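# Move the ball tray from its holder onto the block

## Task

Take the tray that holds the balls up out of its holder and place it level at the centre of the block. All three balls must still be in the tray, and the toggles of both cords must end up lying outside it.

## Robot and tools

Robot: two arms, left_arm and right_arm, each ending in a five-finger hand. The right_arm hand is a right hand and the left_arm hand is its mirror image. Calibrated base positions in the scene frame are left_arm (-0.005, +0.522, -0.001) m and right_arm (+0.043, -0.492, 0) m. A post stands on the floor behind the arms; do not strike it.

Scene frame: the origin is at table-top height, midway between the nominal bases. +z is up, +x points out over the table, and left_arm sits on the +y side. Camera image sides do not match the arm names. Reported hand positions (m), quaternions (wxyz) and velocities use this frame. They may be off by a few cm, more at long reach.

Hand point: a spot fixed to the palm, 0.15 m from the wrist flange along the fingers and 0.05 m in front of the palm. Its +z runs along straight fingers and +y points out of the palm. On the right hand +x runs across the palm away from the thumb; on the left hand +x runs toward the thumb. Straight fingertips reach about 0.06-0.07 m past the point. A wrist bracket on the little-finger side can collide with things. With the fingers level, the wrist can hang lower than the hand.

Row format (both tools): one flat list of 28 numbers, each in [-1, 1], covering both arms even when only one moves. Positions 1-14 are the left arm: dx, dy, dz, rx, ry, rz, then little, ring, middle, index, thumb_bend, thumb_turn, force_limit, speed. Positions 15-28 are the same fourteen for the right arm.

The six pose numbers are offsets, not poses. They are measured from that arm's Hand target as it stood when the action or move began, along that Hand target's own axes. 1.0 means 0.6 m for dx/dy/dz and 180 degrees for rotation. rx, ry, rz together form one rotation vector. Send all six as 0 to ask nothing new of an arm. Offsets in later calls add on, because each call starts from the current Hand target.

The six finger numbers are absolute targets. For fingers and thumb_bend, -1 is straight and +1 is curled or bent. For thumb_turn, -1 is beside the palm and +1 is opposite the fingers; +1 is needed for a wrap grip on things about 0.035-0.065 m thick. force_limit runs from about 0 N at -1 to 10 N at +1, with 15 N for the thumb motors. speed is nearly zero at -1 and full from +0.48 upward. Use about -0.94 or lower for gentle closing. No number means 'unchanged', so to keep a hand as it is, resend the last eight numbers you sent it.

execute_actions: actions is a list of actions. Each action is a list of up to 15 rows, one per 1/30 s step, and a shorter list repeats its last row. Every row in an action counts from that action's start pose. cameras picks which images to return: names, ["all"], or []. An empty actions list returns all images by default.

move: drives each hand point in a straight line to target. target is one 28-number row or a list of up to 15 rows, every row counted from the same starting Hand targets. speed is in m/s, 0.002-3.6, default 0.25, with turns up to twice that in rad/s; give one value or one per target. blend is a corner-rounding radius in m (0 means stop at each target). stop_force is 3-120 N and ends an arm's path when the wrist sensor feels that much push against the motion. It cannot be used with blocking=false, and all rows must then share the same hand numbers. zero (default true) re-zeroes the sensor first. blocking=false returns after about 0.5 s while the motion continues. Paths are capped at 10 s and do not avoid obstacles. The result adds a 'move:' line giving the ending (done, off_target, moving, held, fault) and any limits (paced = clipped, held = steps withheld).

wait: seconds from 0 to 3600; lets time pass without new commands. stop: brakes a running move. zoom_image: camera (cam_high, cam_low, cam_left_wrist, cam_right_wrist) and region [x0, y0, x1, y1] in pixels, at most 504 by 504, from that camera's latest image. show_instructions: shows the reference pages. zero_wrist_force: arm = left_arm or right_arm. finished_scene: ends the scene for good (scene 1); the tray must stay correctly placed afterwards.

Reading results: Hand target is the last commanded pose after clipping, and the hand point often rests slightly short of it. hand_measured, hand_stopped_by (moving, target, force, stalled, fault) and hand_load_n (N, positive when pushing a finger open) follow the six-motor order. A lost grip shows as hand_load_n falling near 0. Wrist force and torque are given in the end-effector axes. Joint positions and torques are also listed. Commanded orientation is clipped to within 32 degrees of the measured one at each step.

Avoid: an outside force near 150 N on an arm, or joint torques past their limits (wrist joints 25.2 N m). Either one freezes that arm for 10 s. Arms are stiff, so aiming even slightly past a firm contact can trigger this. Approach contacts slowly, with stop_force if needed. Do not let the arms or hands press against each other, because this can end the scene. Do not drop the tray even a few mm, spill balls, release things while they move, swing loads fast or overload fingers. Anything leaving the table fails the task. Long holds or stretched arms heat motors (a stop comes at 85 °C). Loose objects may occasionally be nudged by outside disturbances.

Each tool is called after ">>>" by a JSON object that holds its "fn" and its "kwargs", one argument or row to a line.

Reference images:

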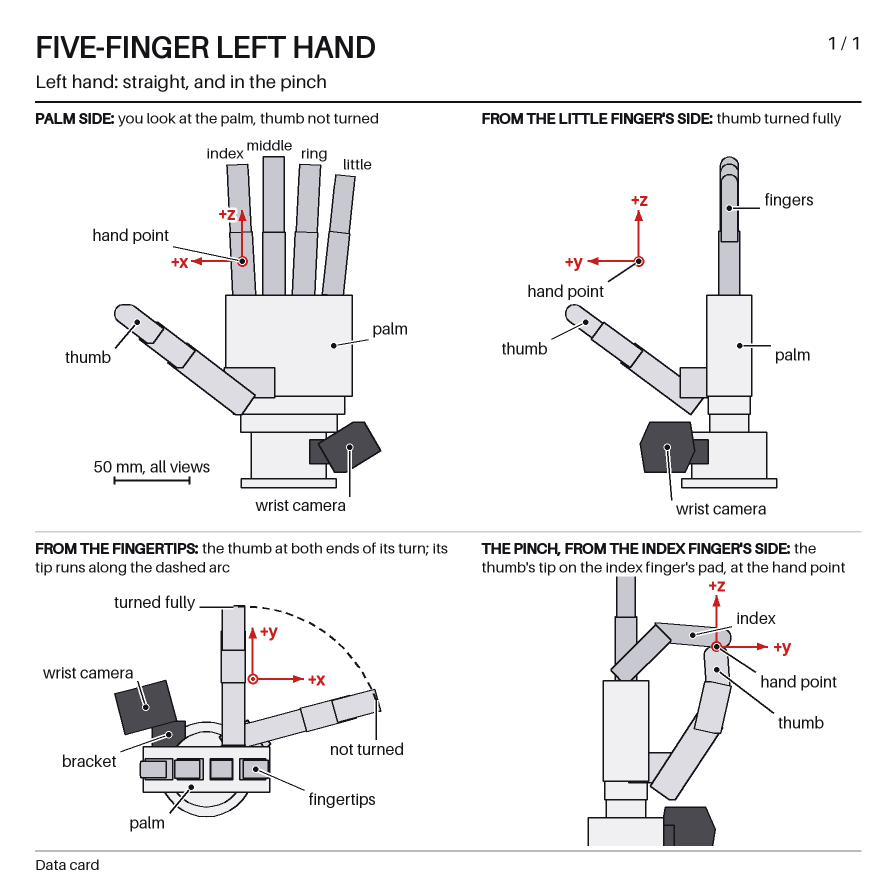

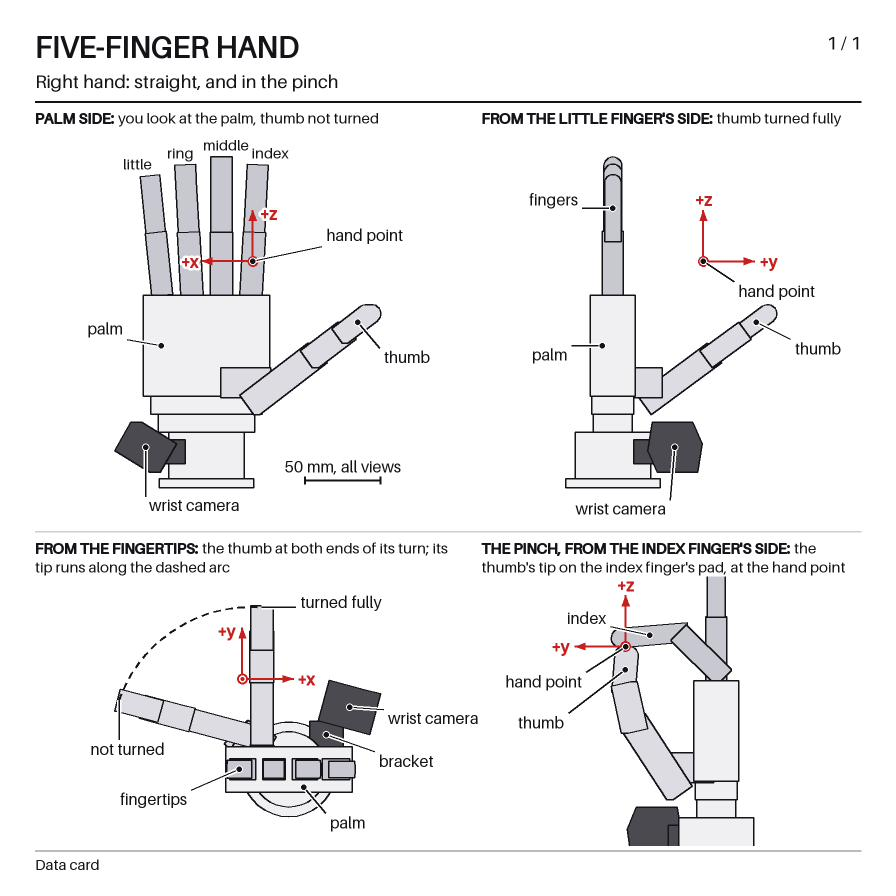

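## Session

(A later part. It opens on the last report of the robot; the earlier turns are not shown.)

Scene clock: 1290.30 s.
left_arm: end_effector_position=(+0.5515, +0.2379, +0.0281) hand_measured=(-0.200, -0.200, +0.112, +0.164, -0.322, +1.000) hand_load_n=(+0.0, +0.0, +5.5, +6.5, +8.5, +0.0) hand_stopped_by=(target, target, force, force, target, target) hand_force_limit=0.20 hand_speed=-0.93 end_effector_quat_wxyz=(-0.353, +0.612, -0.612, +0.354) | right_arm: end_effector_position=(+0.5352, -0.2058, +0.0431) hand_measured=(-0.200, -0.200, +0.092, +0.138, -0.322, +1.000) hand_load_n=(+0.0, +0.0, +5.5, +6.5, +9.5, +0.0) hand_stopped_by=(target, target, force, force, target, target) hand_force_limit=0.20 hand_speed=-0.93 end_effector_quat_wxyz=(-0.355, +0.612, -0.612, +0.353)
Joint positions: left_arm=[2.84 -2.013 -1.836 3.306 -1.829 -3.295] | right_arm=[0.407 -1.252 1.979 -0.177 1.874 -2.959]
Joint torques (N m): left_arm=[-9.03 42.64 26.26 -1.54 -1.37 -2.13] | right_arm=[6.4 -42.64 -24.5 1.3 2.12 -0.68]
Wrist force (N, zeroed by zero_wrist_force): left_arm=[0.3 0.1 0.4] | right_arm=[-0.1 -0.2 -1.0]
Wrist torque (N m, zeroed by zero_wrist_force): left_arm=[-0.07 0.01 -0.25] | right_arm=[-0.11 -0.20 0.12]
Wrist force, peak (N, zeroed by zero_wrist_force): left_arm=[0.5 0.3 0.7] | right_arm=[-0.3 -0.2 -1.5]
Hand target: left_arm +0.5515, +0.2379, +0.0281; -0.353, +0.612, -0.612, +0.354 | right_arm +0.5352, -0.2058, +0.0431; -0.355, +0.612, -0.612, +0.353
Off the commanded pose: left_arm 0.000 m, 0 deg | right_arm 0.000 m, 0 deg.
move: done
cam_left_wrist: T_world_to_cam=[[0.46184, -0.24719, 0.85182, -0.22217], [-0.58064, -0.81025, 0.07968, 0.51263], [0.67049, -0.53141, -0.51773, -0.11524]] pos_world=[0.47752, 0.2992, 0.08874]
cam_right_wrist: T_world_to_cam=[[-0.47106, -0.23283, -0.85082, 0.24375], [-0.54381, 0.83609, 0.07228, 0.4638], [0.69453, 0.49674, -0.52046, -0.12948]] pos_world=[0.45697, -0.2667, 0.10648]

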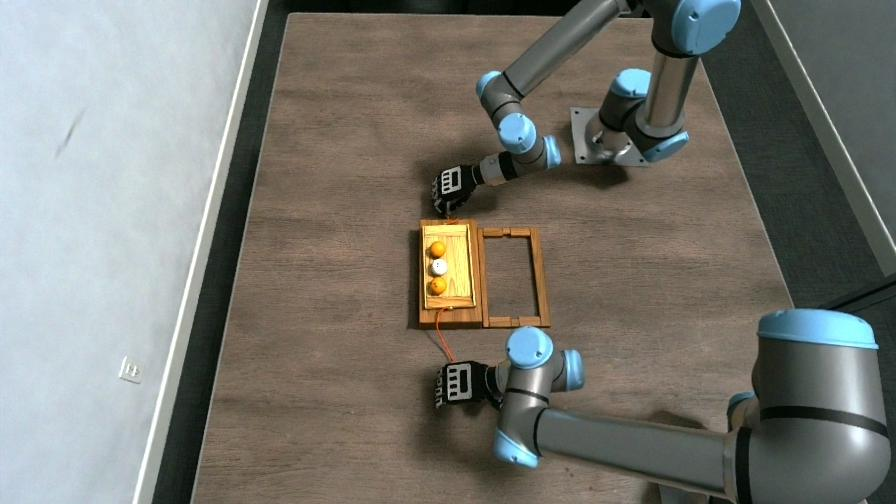

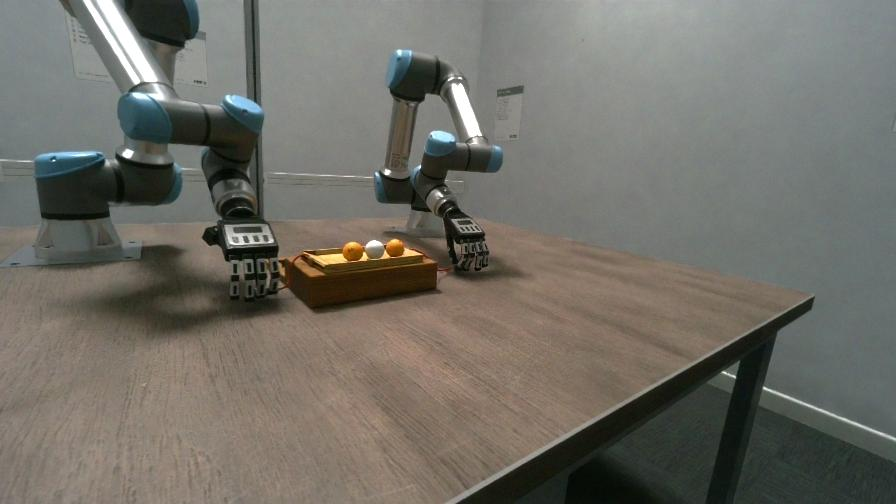

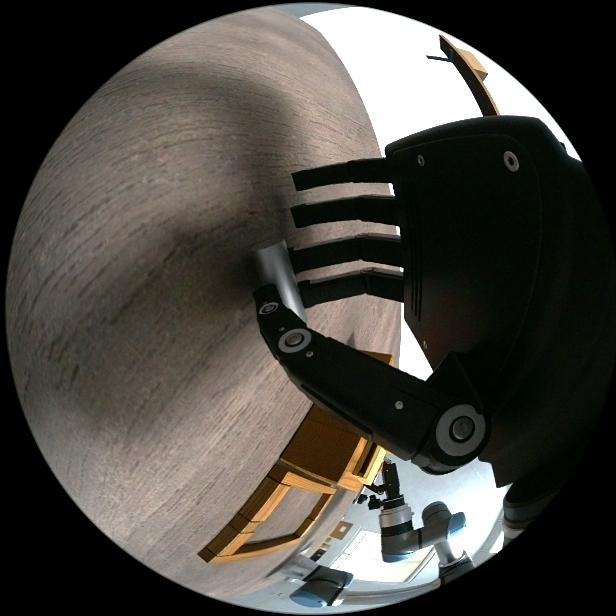

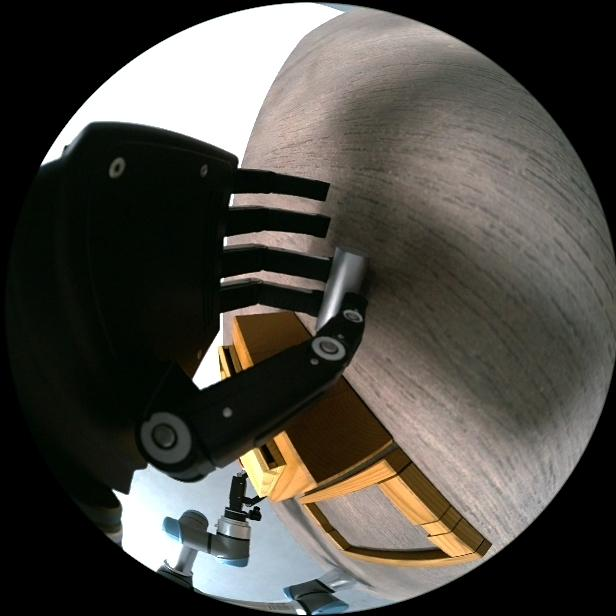

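>>> {"fn": "move", "kwargs": {
  "target": [0,0.01443,0.00833,0,0,0,-0.2,-0.2,0.37,0.38,-0.32,1,0.2,-0.93,0,0.01443,0.00833,0,0,0,-0.2,-0.2,0.37,0.38,-0.32,1,0.2,-0.93],
  "speed": 0.005,
  "stop_force": 3,
  "cameras": ["all"]
}}

>>> {"fn": "zoom_image", "kwargs": {
  "camera": "cam_low",
  "region": [220, 210, 340, 310]
}}

>>> {"fn": "zoom_image", "kwargs": {
  "camera": "cam_low",
  "region": [410, 210, 510, 300]
}}

>>> {"fn": "zoom_image", "kwargs": {
  "camera": "cam_left_wrist",
  "region": [200, 200, 400, 400]
}}

>>> {"fn": "zoom_image", "kwargs": {
  "camera": "cam_right_wrist",
  "region": [220, 200, 420, 400]
}}

Scene clock: 1305.03 s.
left_arm: end_effector_position=(+0.5515, +0.2379, +0.0214) hand_measured=(-0.200, -0.200, +0.112, +0.164, -0.322, +1.000) hand_load_n=(+0.0, +0.0, +5.5, +6.5, +8.0, +0.0) hand_stopped_by=(target, target, force, force, target, target) hand_force_limit=0.20 hand_speed=-0.93 end_effector_quat_wxyz=(-0.353, +0.612, -0.612, +0.354) | right_arm: end_effector_position=(+0.5352, -0.2058, +0.0334) hand_measured=(-0.200, -0.200, +0.092, +0.138, -0.322, +1.000) hand_load_n=(+0.0, +0.0, +6.0, +6.5, +9.0, +0.0) hand_stopped_by=(target, target, force, force, target, target) hand_force_limit=0.20 hand_speed=-0.93 end_effector_quat_wxyz=(-0.355, +0.612, -0.612, +0.353)
Joint positions: left_arm=[2.84 -2.024 -1.842 3.322 -1.829 -3.295] | right_arm=[0.407 -1.235 1.987 -0.202 1.874 -2.959]
Joint torques (N m): left_arm=[-9.02 40.83 24.9 -1.75 -0.31 -0.87] | right_arm=[7.08 -40.88 -22.89 1.68 0.61 1.77]
Wrist force (N, zeroed by zero_wrist_force): left_arm=[-0.2 -2.2 -0.2] | right_arm=[0.0 -3.0 -2.2]
Wrist torque (N m, zeroed by zero_wrist_force): left_arm=[-0.13 0.03 -0.26] | right_arm=[-0.11 -0.20 0.16]
Wrist force, peak (N, zeroed by zero_wrist_force): left_arm=[-0.8 -5.0 -1.0] | right_arm=[1.1 -6.2 -2.9]
Hand target: left_arm +0.5515, +0.2379, +0.0214; -0.353, +0.612, -0.612, +0.354 (not the last commanded pose) | right_arm +0.5352, -0.2058, +0.0334; -0.355, +0.612, -0.612, +0.353
Off the commanded pose: left_arm 0.003 m, 0 deg | right_arm 0.000 m, 0 deg.
move: contact (left_arm, right_arm)
cam_left_wrist: T_world_to_cam=[[0.46181, -0.24717, 0.85185, -0.21648], [-0.58061, -0.81028, 0.07965, 0.51307], [0.67055, -0.53137, -0.5177, -0.1188]] pos_world=[0.47752, 0.2991, 0.08204]
cam_right_wrist: T_world_to_cam=[[-0.47103, -0.23286, -0.85082, 0.23548], [-0.54383, 0.83608, 0.07225, 0.46451], [0.69453, 0.49674, -0.52046, -0.13453]] pos_world=[0.45697, -0.2667, 0.09678]

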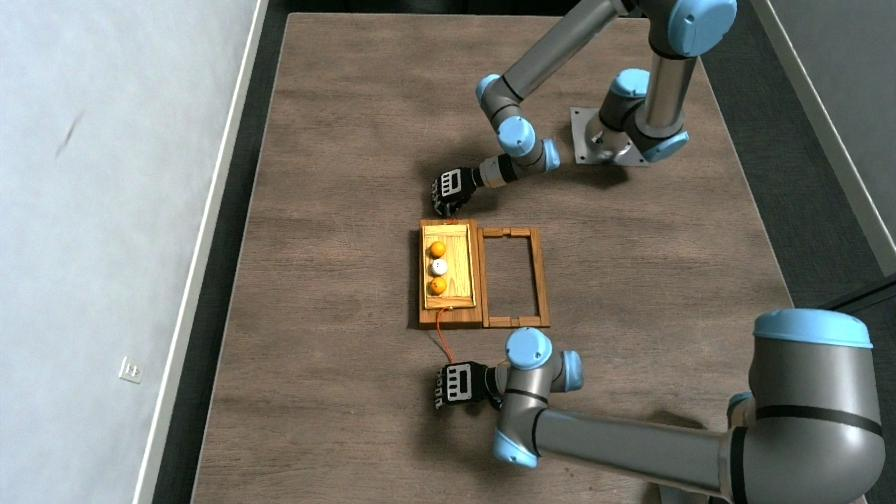

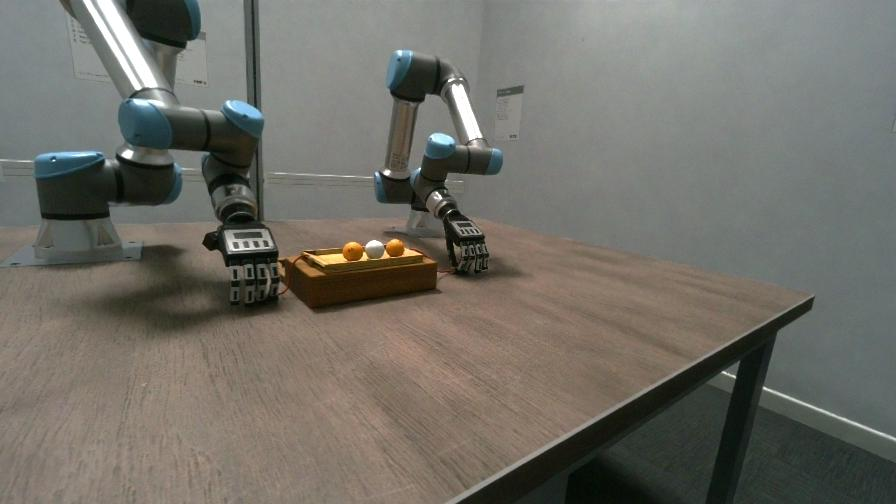

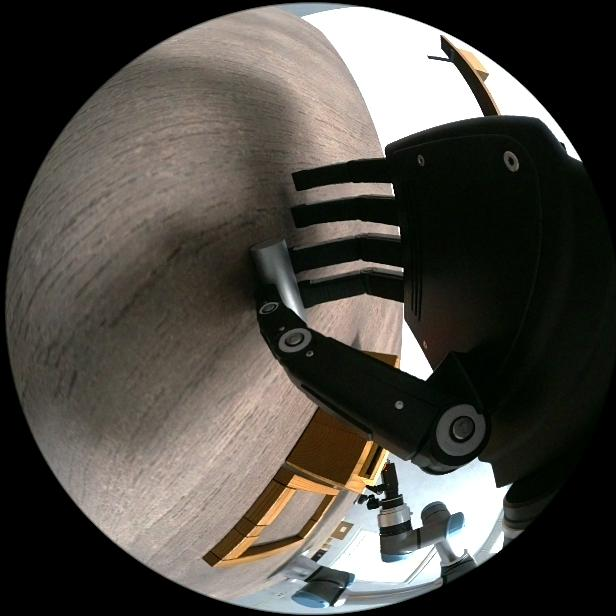

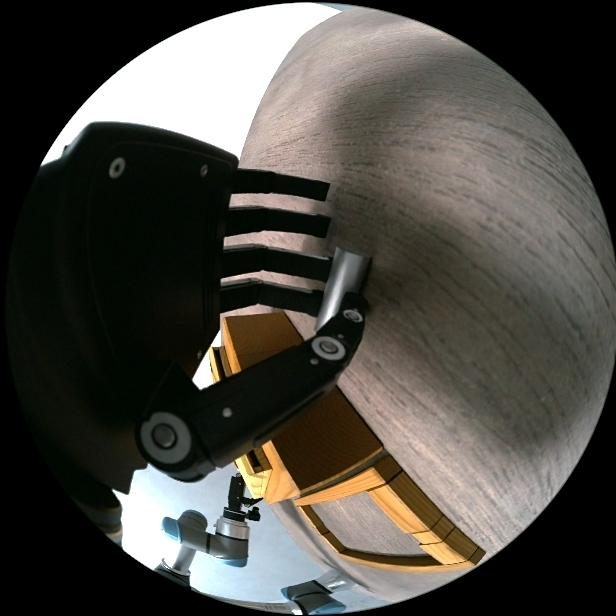

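Scaled by 4.200 from the camera's image (finer frame: 1280x720).

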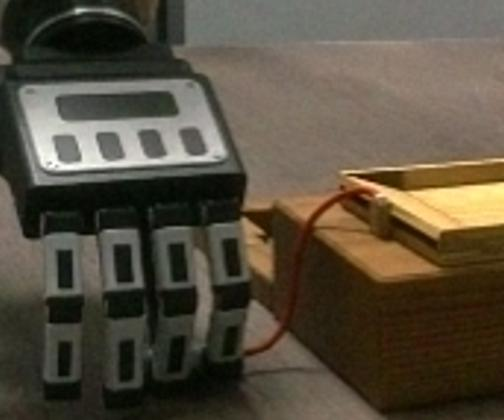

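Scaled by 5.040 from the camera's image (finer frame: 1280x720).

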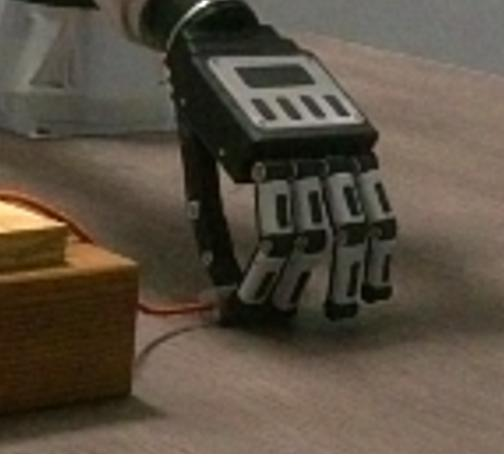

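Scaled by 2.520 from the camera's image (finer frame: 880x880).

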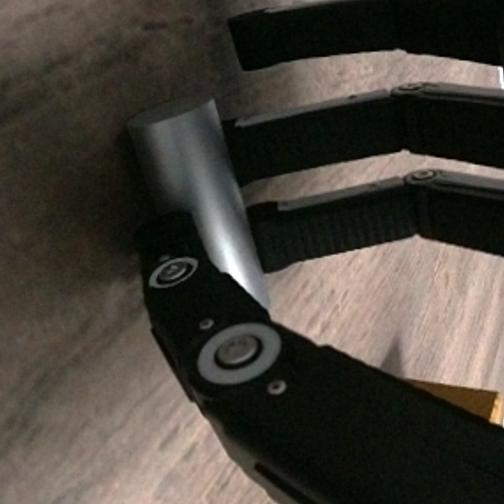

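Scaled by 2.520 from the camera's image (finer frame: 880x880).

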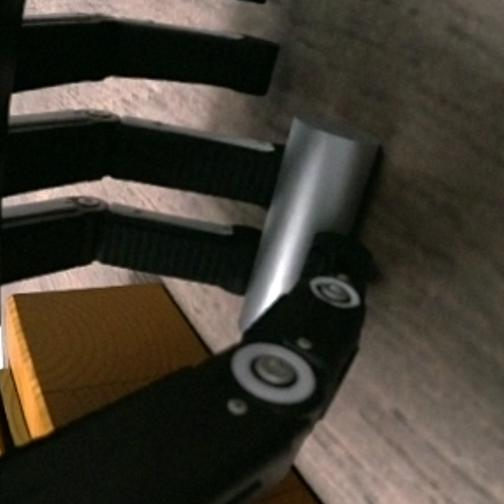

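>>> {"fn": "move", "kwargs": {
  "target": [0,0,0,0,0,0,-0.2,-0.2,-0.2,-0.2,-0.32,1,0.2,-0.93,0,0,0,0,0,0,-0.2,-0.2,-0.2,-0.2,-0.32,1,0.2,-0.93],
  "cameras": ["all"]
}}

>>> {"fn": "zoom_image", "kwargs": {
  "camera": "cam_low",
  "region": [220, 210, 340, 310]
}}

>>> {"fn": "zoom_image", "kwargs": {
  "camera": "cam_low",
  "region": [410, 210, 510, 300]
}}

>>> {"fn": "zoom_image", "kwargs": {
  "camera": "cam_left_wrist",
  "region": [200, 200, 400, 400]
}}

>>> {"fn": "zoom_image", "kwargs": {
  "camera": "cam_right_wrist",
  "region": [220, 200, 420, 400]
}}

Scene clock: 1325.40 s.
left_arm: end_effector_position=(+0.5515, +0.2379, +0.0214) hand_measured=(-0.200, -0.200, -0.200, -0.200, -0.320, +1.000) hand_load_n=(+0.0, +0.0, +0.0, +0.0, +0.0, +0.0) hand_stopped_by=(target, target, target, target, target, target) hand_force_limit=0.20 hand_speed=-0.93 end_effector_quat_wxyz=(-0.353, +0.612, -0.612, +0.354) | right_arm: end_effector_position=(+0.5352, -0.2058, +0.0334) hand_measured=(-0.200, -0.200, -0.198, -0.200, -0.320, +1.000) hand_load_n=(+0.0, +0.0, -9.0, +0.0, +0.0, +0.0) hand_stopped_by=(target, target, target, target, target, target) hand_force_limit=0.20 hand_speed=-0.93 end_effector_quat_wxyz=(-0.355, +0.612, -0.612, +0.353)
Joint positions: left_arm=[2.84 -2.024 -1.842 3.322 -1.829 -3.295] | right_arm=[0.407 -1.235 1.987 -0.202 1.874 -2.959]
Joint torques (N m): left_arm=[-9.32 40.48 24.92 -0.16 0.69 -1.06] | right_arm=[1.8 -29.88 -22.42 -1.81 -0.58 -2.5]
Wrist force (N, zeroed by zero_wrist_force): left_arm=[0.4 0.2 0.3] | right_arm=[-0.1 -5.2 -12.3]
Wrist torque (N m, zeroed by zero_wrist_force): left_arm=[-0.02 -0.01 -0.25] | right_arm=[-0.01 0.07 0.02]
Wrist force, peak (N, zeroed by zero_wrist_force): left_arm=[-0.1 -3.3 -0.6] | right_arm=[-0.5 -6.9 -15.7]
Hand target: left_arm +0.5515, +0.2379, +0.0214; -0.353, +0.612, -0.612, +0.354 | right_arm +0.5352, -0.2058, +0.0334; -0.355, +0.612, -0.612, +0.353
Off the commanded pose: left_arm 0.000 m, 0 deg | right_arm 0.000 m, 0 deg.
move: done
cam_left_wrist: T_world_to_cam=[[0.46181, -0.24717, 0.85185, -0.21648], [-0.58061, -0.81028, 0.07965, 0.51307], [0.67055, -0.53137, -0.5177, -0.1188]] pos_world=[0.47752, 0.2991, 0.08204]
cam_right_wrist: T_world_to_cam=[[-0.47095, -0.23286, -0.85087, 0.23545], [-0.54386, 0.83606, 0.07222, 0.46452], [0.69457, 0.49676, -0.52039, -0.13455]] pos_world=[0.45697, -0.2667, 0.09678]

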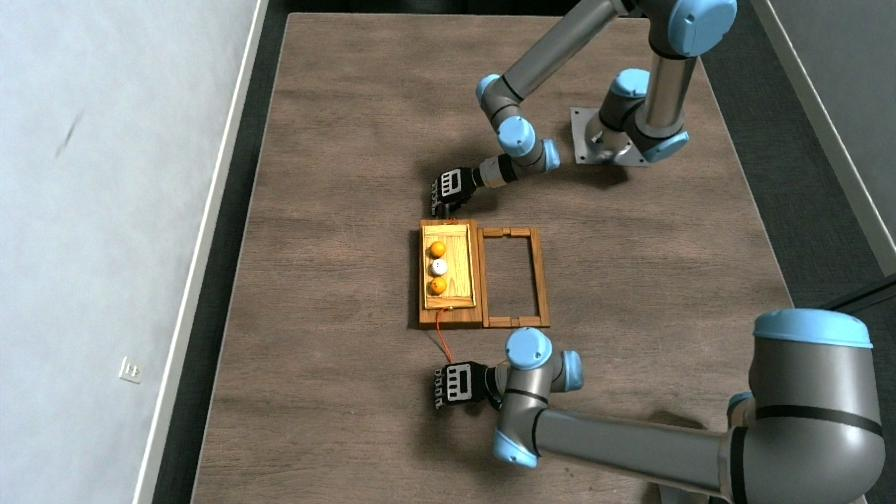

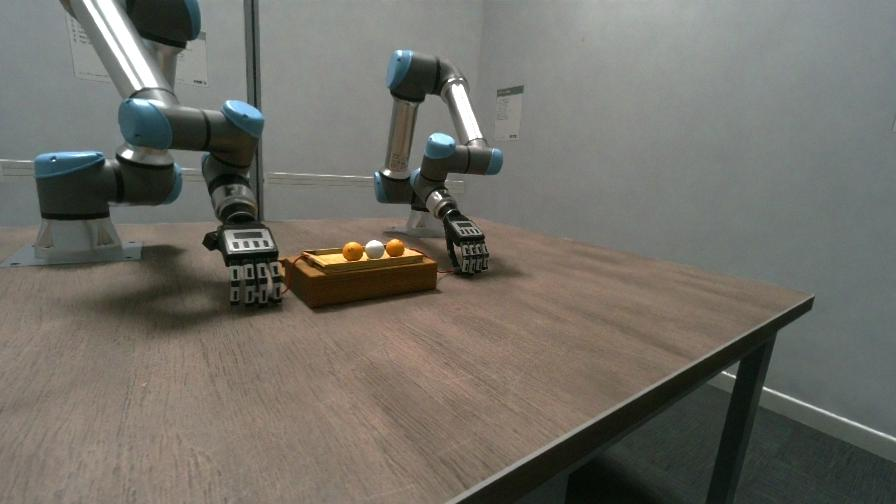

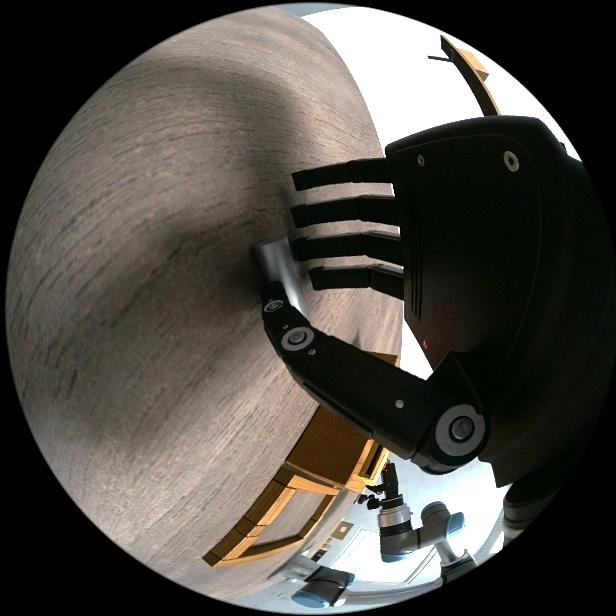

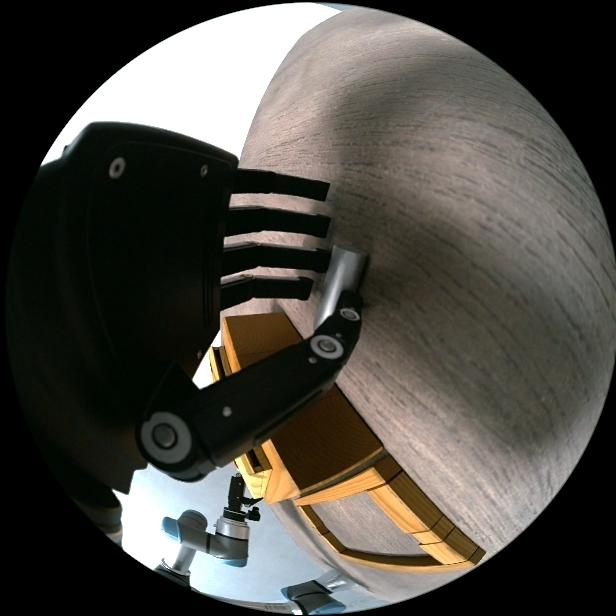

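Scaled by 4.200 from the camera's image (finer frame: 1280x720).

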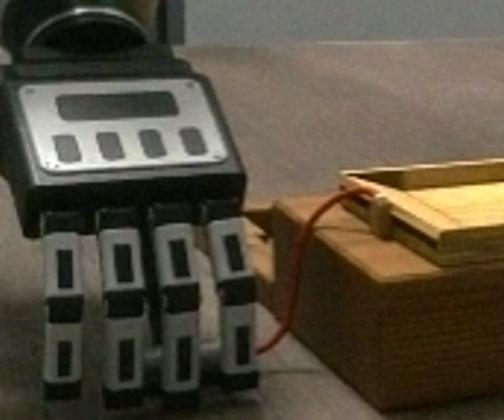

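Scaled by 5.040 from the camera's image (finer frame: 1280x720).

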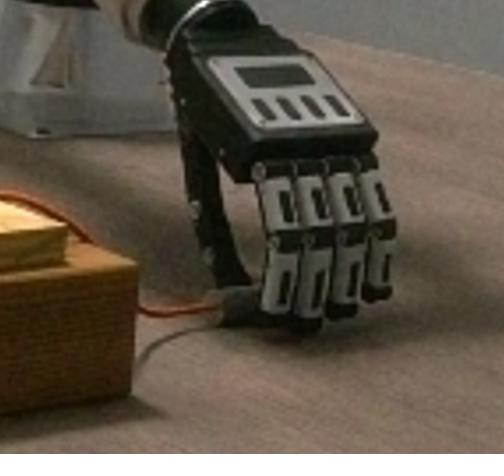

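Scaled by 2.520 from the camera's image (finer frame: 880x880).

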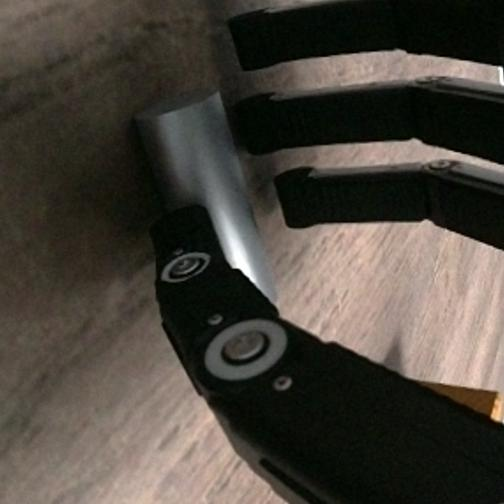

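Scaled by 2.520 from the camera's image (finer frame: 880x880).

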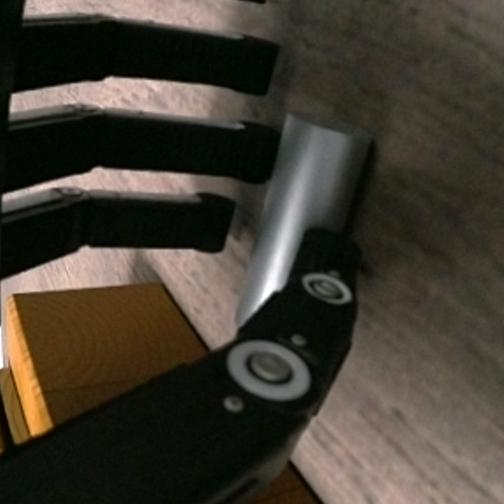

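>>> {"fn": "move", "kwargs": {
  "target": [
    [0,0.00262,-0.00618,0,0,0,-0.2,-0.2,-0.2,-0.2,-0.32,1,0.2,-0.93,0,-0.00327,-0.00767,0,0,0,-0.2,-0.2,-0.2,-0.2,-0.32,1,0.2,-0.93],
    [0,0.00856,-0.01815,0,0,0,-0.2,-0.2,-0.2,-0.2,-0.32,1,0.2,-0.93,0,0.00278,-0.02148,0,0,0,-0.2,-0.2,-0.2,-0.2,-0.32,1,0.2,-0.93]
  ],
  "speed": 0.02,
  "blend": 0.002,
  "cameras": ["all"]
}}

>>> {"fn": "zoom_image", "kwargs": {
  "camera": "cam_left_wrist",
  "region": [200, 200, 400, 400]
}}

>>> {"fn": "zoom_image", "kwargs": {
  "camera": "cam_right_wrist",
  "region": [220, 200, 420, 400]
}}

>>> {"fn": "zoom_image", "kwargs": {
  "camera": "cam_low",
  "region": [220, 210, 500, 310]
}}

Scene clock: 1352.70 s.
left_arm: end_effector_position=(+0.5393, +0.2379, +0.0224) hand_measured=(-0.200, -0.200, -0.200, -0.200, -0.320, +1.000) hand_load_n=(+0.0, +0.0, +0.0, +0.0, +0.0, +0.0) hand_stopped_by=(target, target, target, target, target, target) hand_force_limit=0.20 hand_speed=-0.93 end_effector_quat_wxyz=(-0.353, +0.612, -0.612, +0.354) | right_arm: end_effector_position=(+0.5230, -0.2058, +0.0384) hand_measured=(-0.200, -0.200, -0.198, -0.200, -0.320, +1.000) hand_load_n=(+0.0, +0.5, +0.0, +0.0, +0.0, +0.0) hand_stopped_by=(target, target, target, target, target, target) hand_force_limit=0.20 hand_speed=-0.93 end_effector_quat_wxyz=(-0.355, +0.612, -0.612, +0.353)
Joint positions: left_arm=[2.831 -2.004 -1.872 3.331 -1.836 -3.3] | right_arm=[0.419 -1.262 2.01 -0.196 1.884 -2.953]
Joint torques (N m): left_arm=[0.57 28.11 23.84 0.38 -0.5 -1.78] | right_arm=[-4.28 -23.77 -24.11 -1.97 0.4 1.7]
Wrist force (N, zeroed by zero_wrist_force): left_arm=[0.3 0.3 0.6] | right_arm=[-0.1 -0.2 -1.3]
Wrist torque (N m, zeroed by zero_wrist_force): left_arm=[-0.03 0.02 -0.04] | right_arm=[-0.08 -0.17 0.04]
Wrist force, peak (N, zeroed by zero_wrist_force): left_arm=[0.6 0.6 0.8] | right_arm=[-0.1 -5.4 -12.7]
Hand target: left_arm +0.5395, +0.2379, +0.0224; -0.353, +0.612, -0.612, +0.354 | right_arm +0.5232, -0.2058, +0.0384; -0.355, +0.612, -0.612, +0.353
Off the commanded pose: left_arm 0.000 m, 0 deg | right_arm 0.000 m, 0 deg.
move: done
cam_left_wrist: T_world_to_cam=[[0.46184, -0.24719, 0.85182, -0.21175], [-0.58064, -0.81025, 0.07968, 0.50597], [0.67049, -0.53141, -0.51773, -0.11013]] pos_world=[0.46542, 0.2991, 0.08304]
cam_right_wrist: T_world_to_cam=[[-0.47098, -0.23282, -0.85087, 0.23403], [-0.54383, 0.83608, 0.07226, 0.45757], [0.69457, 0.49676, -0.52039, -0.12354]] pos_world=[0.44487, -0.2667, 0.10178]

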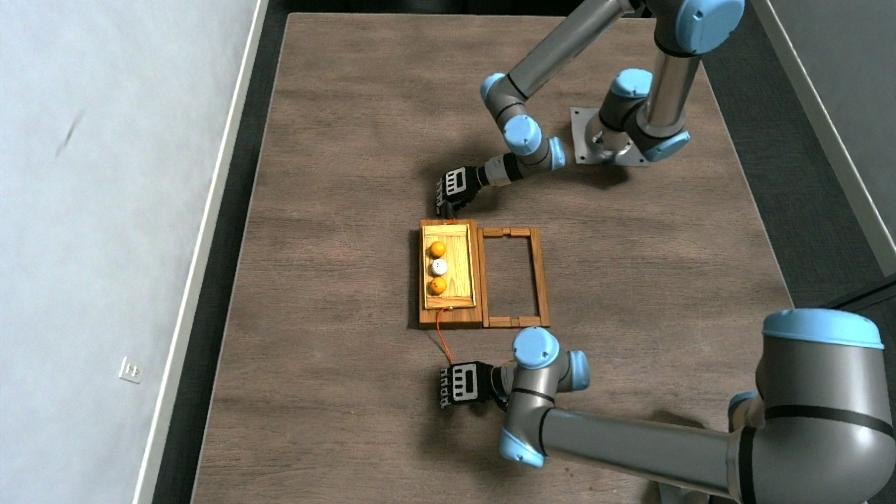

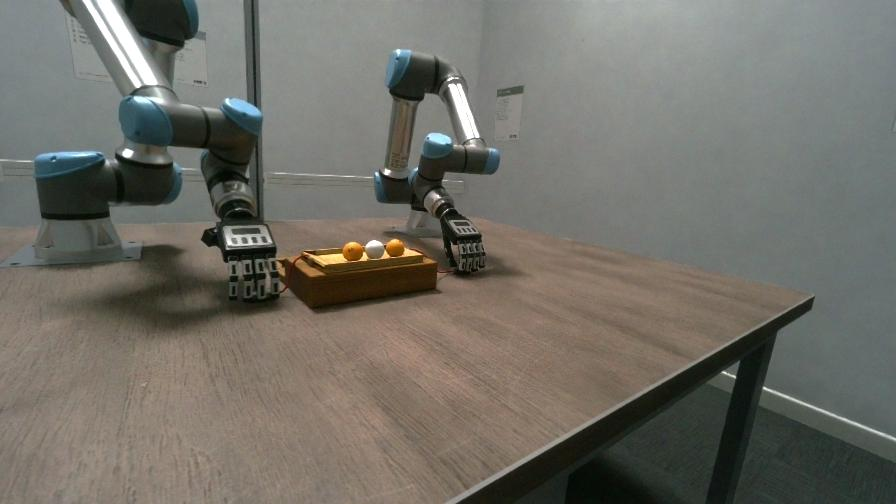

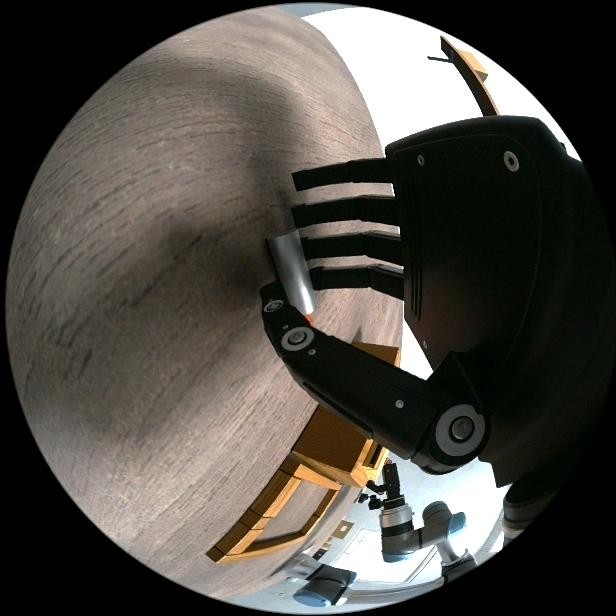

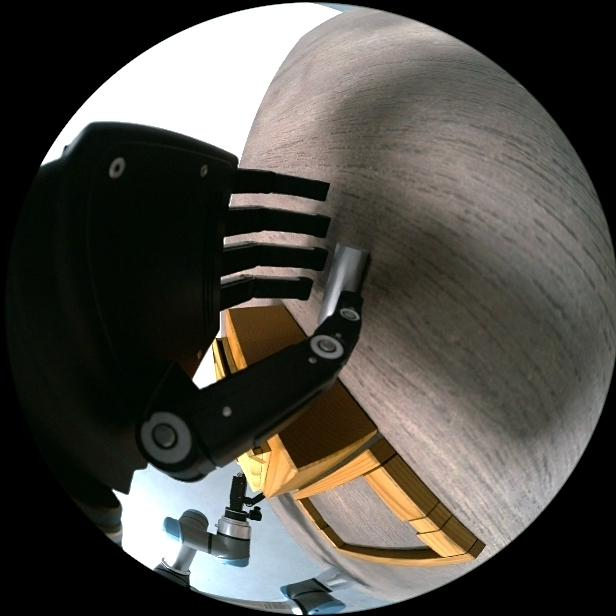

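Scaled by 2.520 from the camera's image (finer frame: 880x880).

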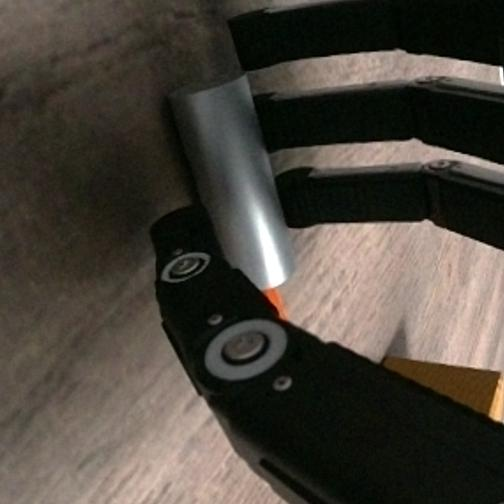

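Scaled by 2.520 from the camera's image (finer frame: 880x880).

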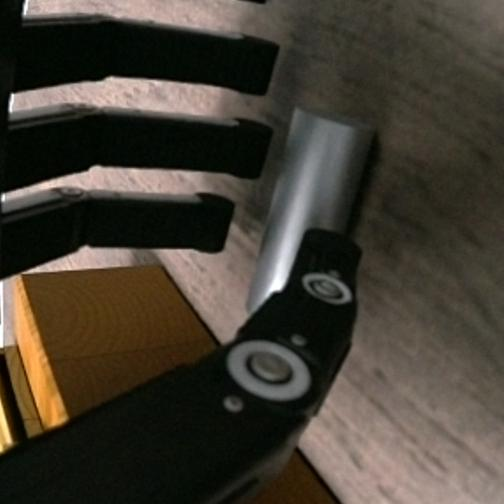

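Scaled by 1.800 from the camera's image (finer frame: 1280x720).

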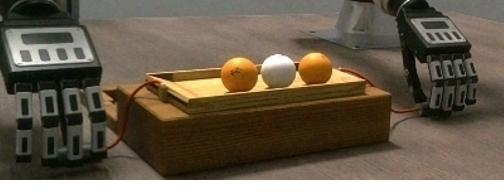

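>>> {"fn": "move", "kwargs": {
  "target": [0,0,0,0,0,0,-0.8,-0.8,-0.8,-0.8,-0.32,1,0.2,-0.8,0,0,0,0,0,0,-0.8,-0.8,-0.8,-0.8,-0.32,1,0.2,-0.8],
  "cameras": ["all"]
}}

>>> {"fn": "zoom_image", "kwargs": {
  "camera": "cam_left_wrist",
  "region": [200, 200, 400, 400]
}}

>>> {"fn": "zoom_image", "kwargs": {
  "camera": "cam_right_wrist",
  "region": [220, 200, 420, 400]
}}

>>> {"fn": "zoom_image", "kwargs": {
  "camera": "cam_low",
  "region": [220, 210, 500, 310]
}}

Scene clock: 1382.63 s.
left_arm: end_effector_position=(+0.5395, +0.2379, +0.0224) hand_measured=(-0.800, -0.800, -0.800, -0.800, -0.320, +1.000) hand_load_n=(+0.0, +0.0, +0.0, +0.0, +0.0, +0.0) hand_stopped_by=(target, target, target, target, target, target) hand_force_limit=0.20 hand_speed=-0.80 end_effector_quat_wxyz=(-0.353, +0.612, -0.612, +0.354) | right_arm: end_effector_position=(+0.5232, -0.2058, +0.0384) hand_measured=(-0.800, -0.800, -0.800, -0.800, -0.320, +1.000) hand_load_n=(+0.0, +0.0, +0.0, +0.0, +0.5, +0.0) hand_stopped_by=(target, target, target, target, target, target) hand_force_limit=0.20 hand_speed=-0.80 end_effector_quat_wxyz=(-0.355, +0.612, -0.612, +0.353)
Joint positions: left_arm=[2.831 -2.004 -1.871 3.331 -1.836 -3.299] | right_arm=[0.419 -1.262 2.009 -0.196 1.884 -2.953]
Joint torques (N m): left_arm=[9.79 28.17 23.33 -1.13 0.88 2.18] | right_arm=[-5.73 -22.58 -19.57 0.97 -0.99 -2.6]
Wrist force (N, zeroed by zero_wrist_force): left_arm=[0.3 0.1 0.6] | right_arm=[-0.3 -0.1 -1.2]
Wrist torque (N m, zeroed by zero_wrist_force): left_arm=[-0.07 0.02 -0.03] | right_arm=[-0.07 -0.16 0.04]
Wrist force, peak (N, zeroed by zero_wrist_force): left_arm=[0.6 0.1 0.9] | right_arm=[-0.3 0.0 -1.6]
Hand target: left_arm +0.5395, +0.2379, +0.0224; -0.353, +0.612, -0.612, +0.354 | right_arm +0.5232, -0.2058, +0.0384; -0.355, +0.612, -0.612, +0.353
Off the commanded pose: left_arm 0.000 m, 0 deg | right_arm 0.000 m, 0 deg.
move: done
cam_left_wrist: T_world_to_cam=[[0.46181, -0.24717, 0.85185, -0.21179], [-0.58061, -0.81028, 0.07965, 0.50603], [0.67055, -0.53137, -0.5177, -0.11023]] pos_world=[0.46552, 0.2991, 0.08304]
cam_right_wrist: T_world_to_cam=[[-0.47098, -0.23282, -0.85087, 0.23405], [-0.54383, 0.83608, 0.07226, 0.4577], [0.69457, 0.49676, -0.52039, -0.12356]] pos_world=[0.44497, -0.2668, 0.10178]

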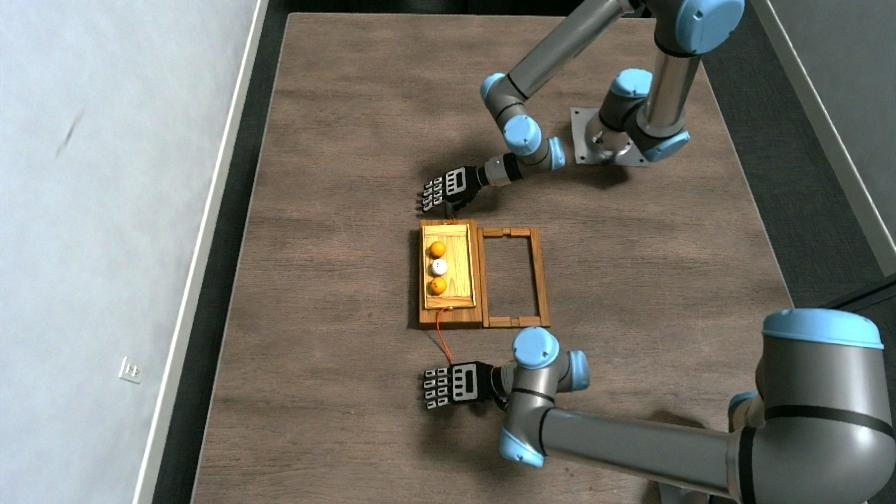

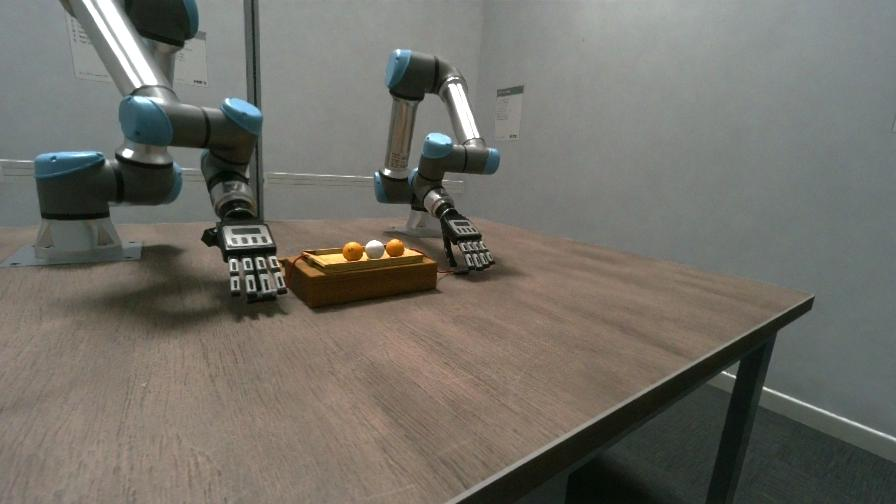

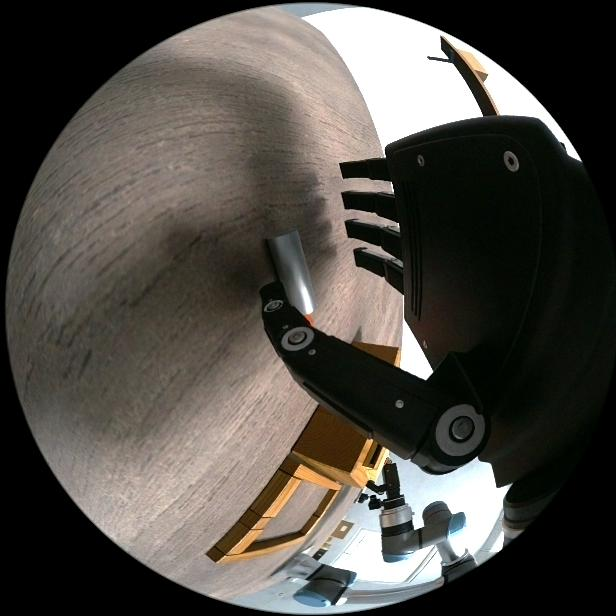

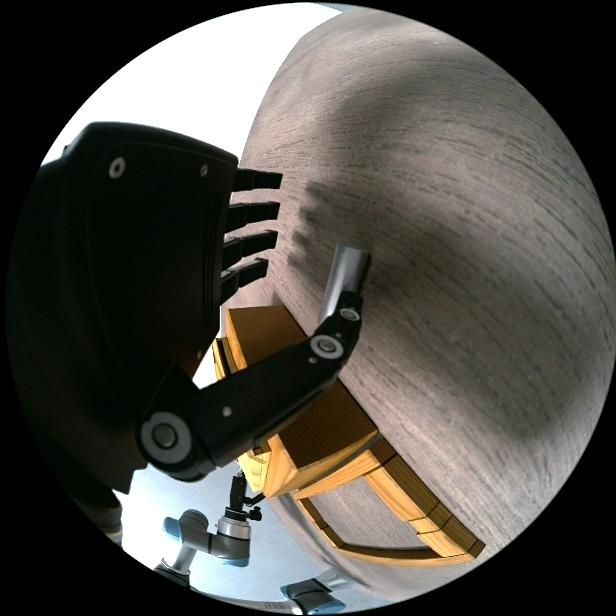

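Scaled by 2.520 from the camera's image (finer frame: 880x880).

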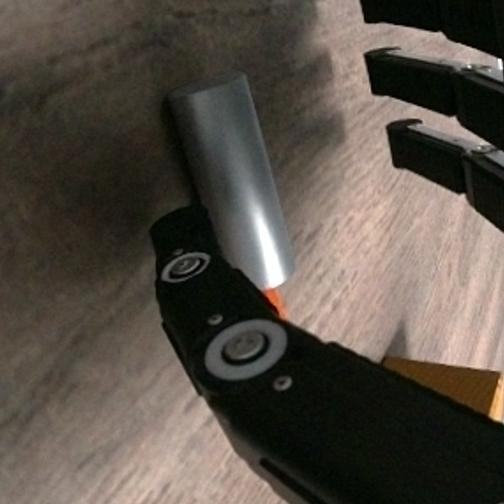

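Scaled by 2.520 from the camera's image (finer frame: 880x880).

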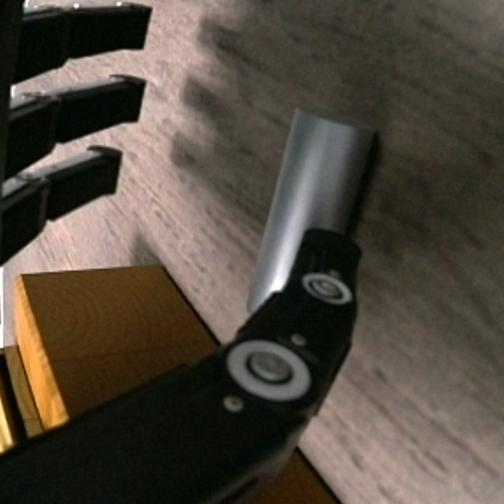

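Scaled by 1.800 from the camera's image (finer frame: 1280x720).

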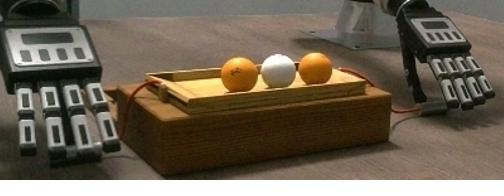

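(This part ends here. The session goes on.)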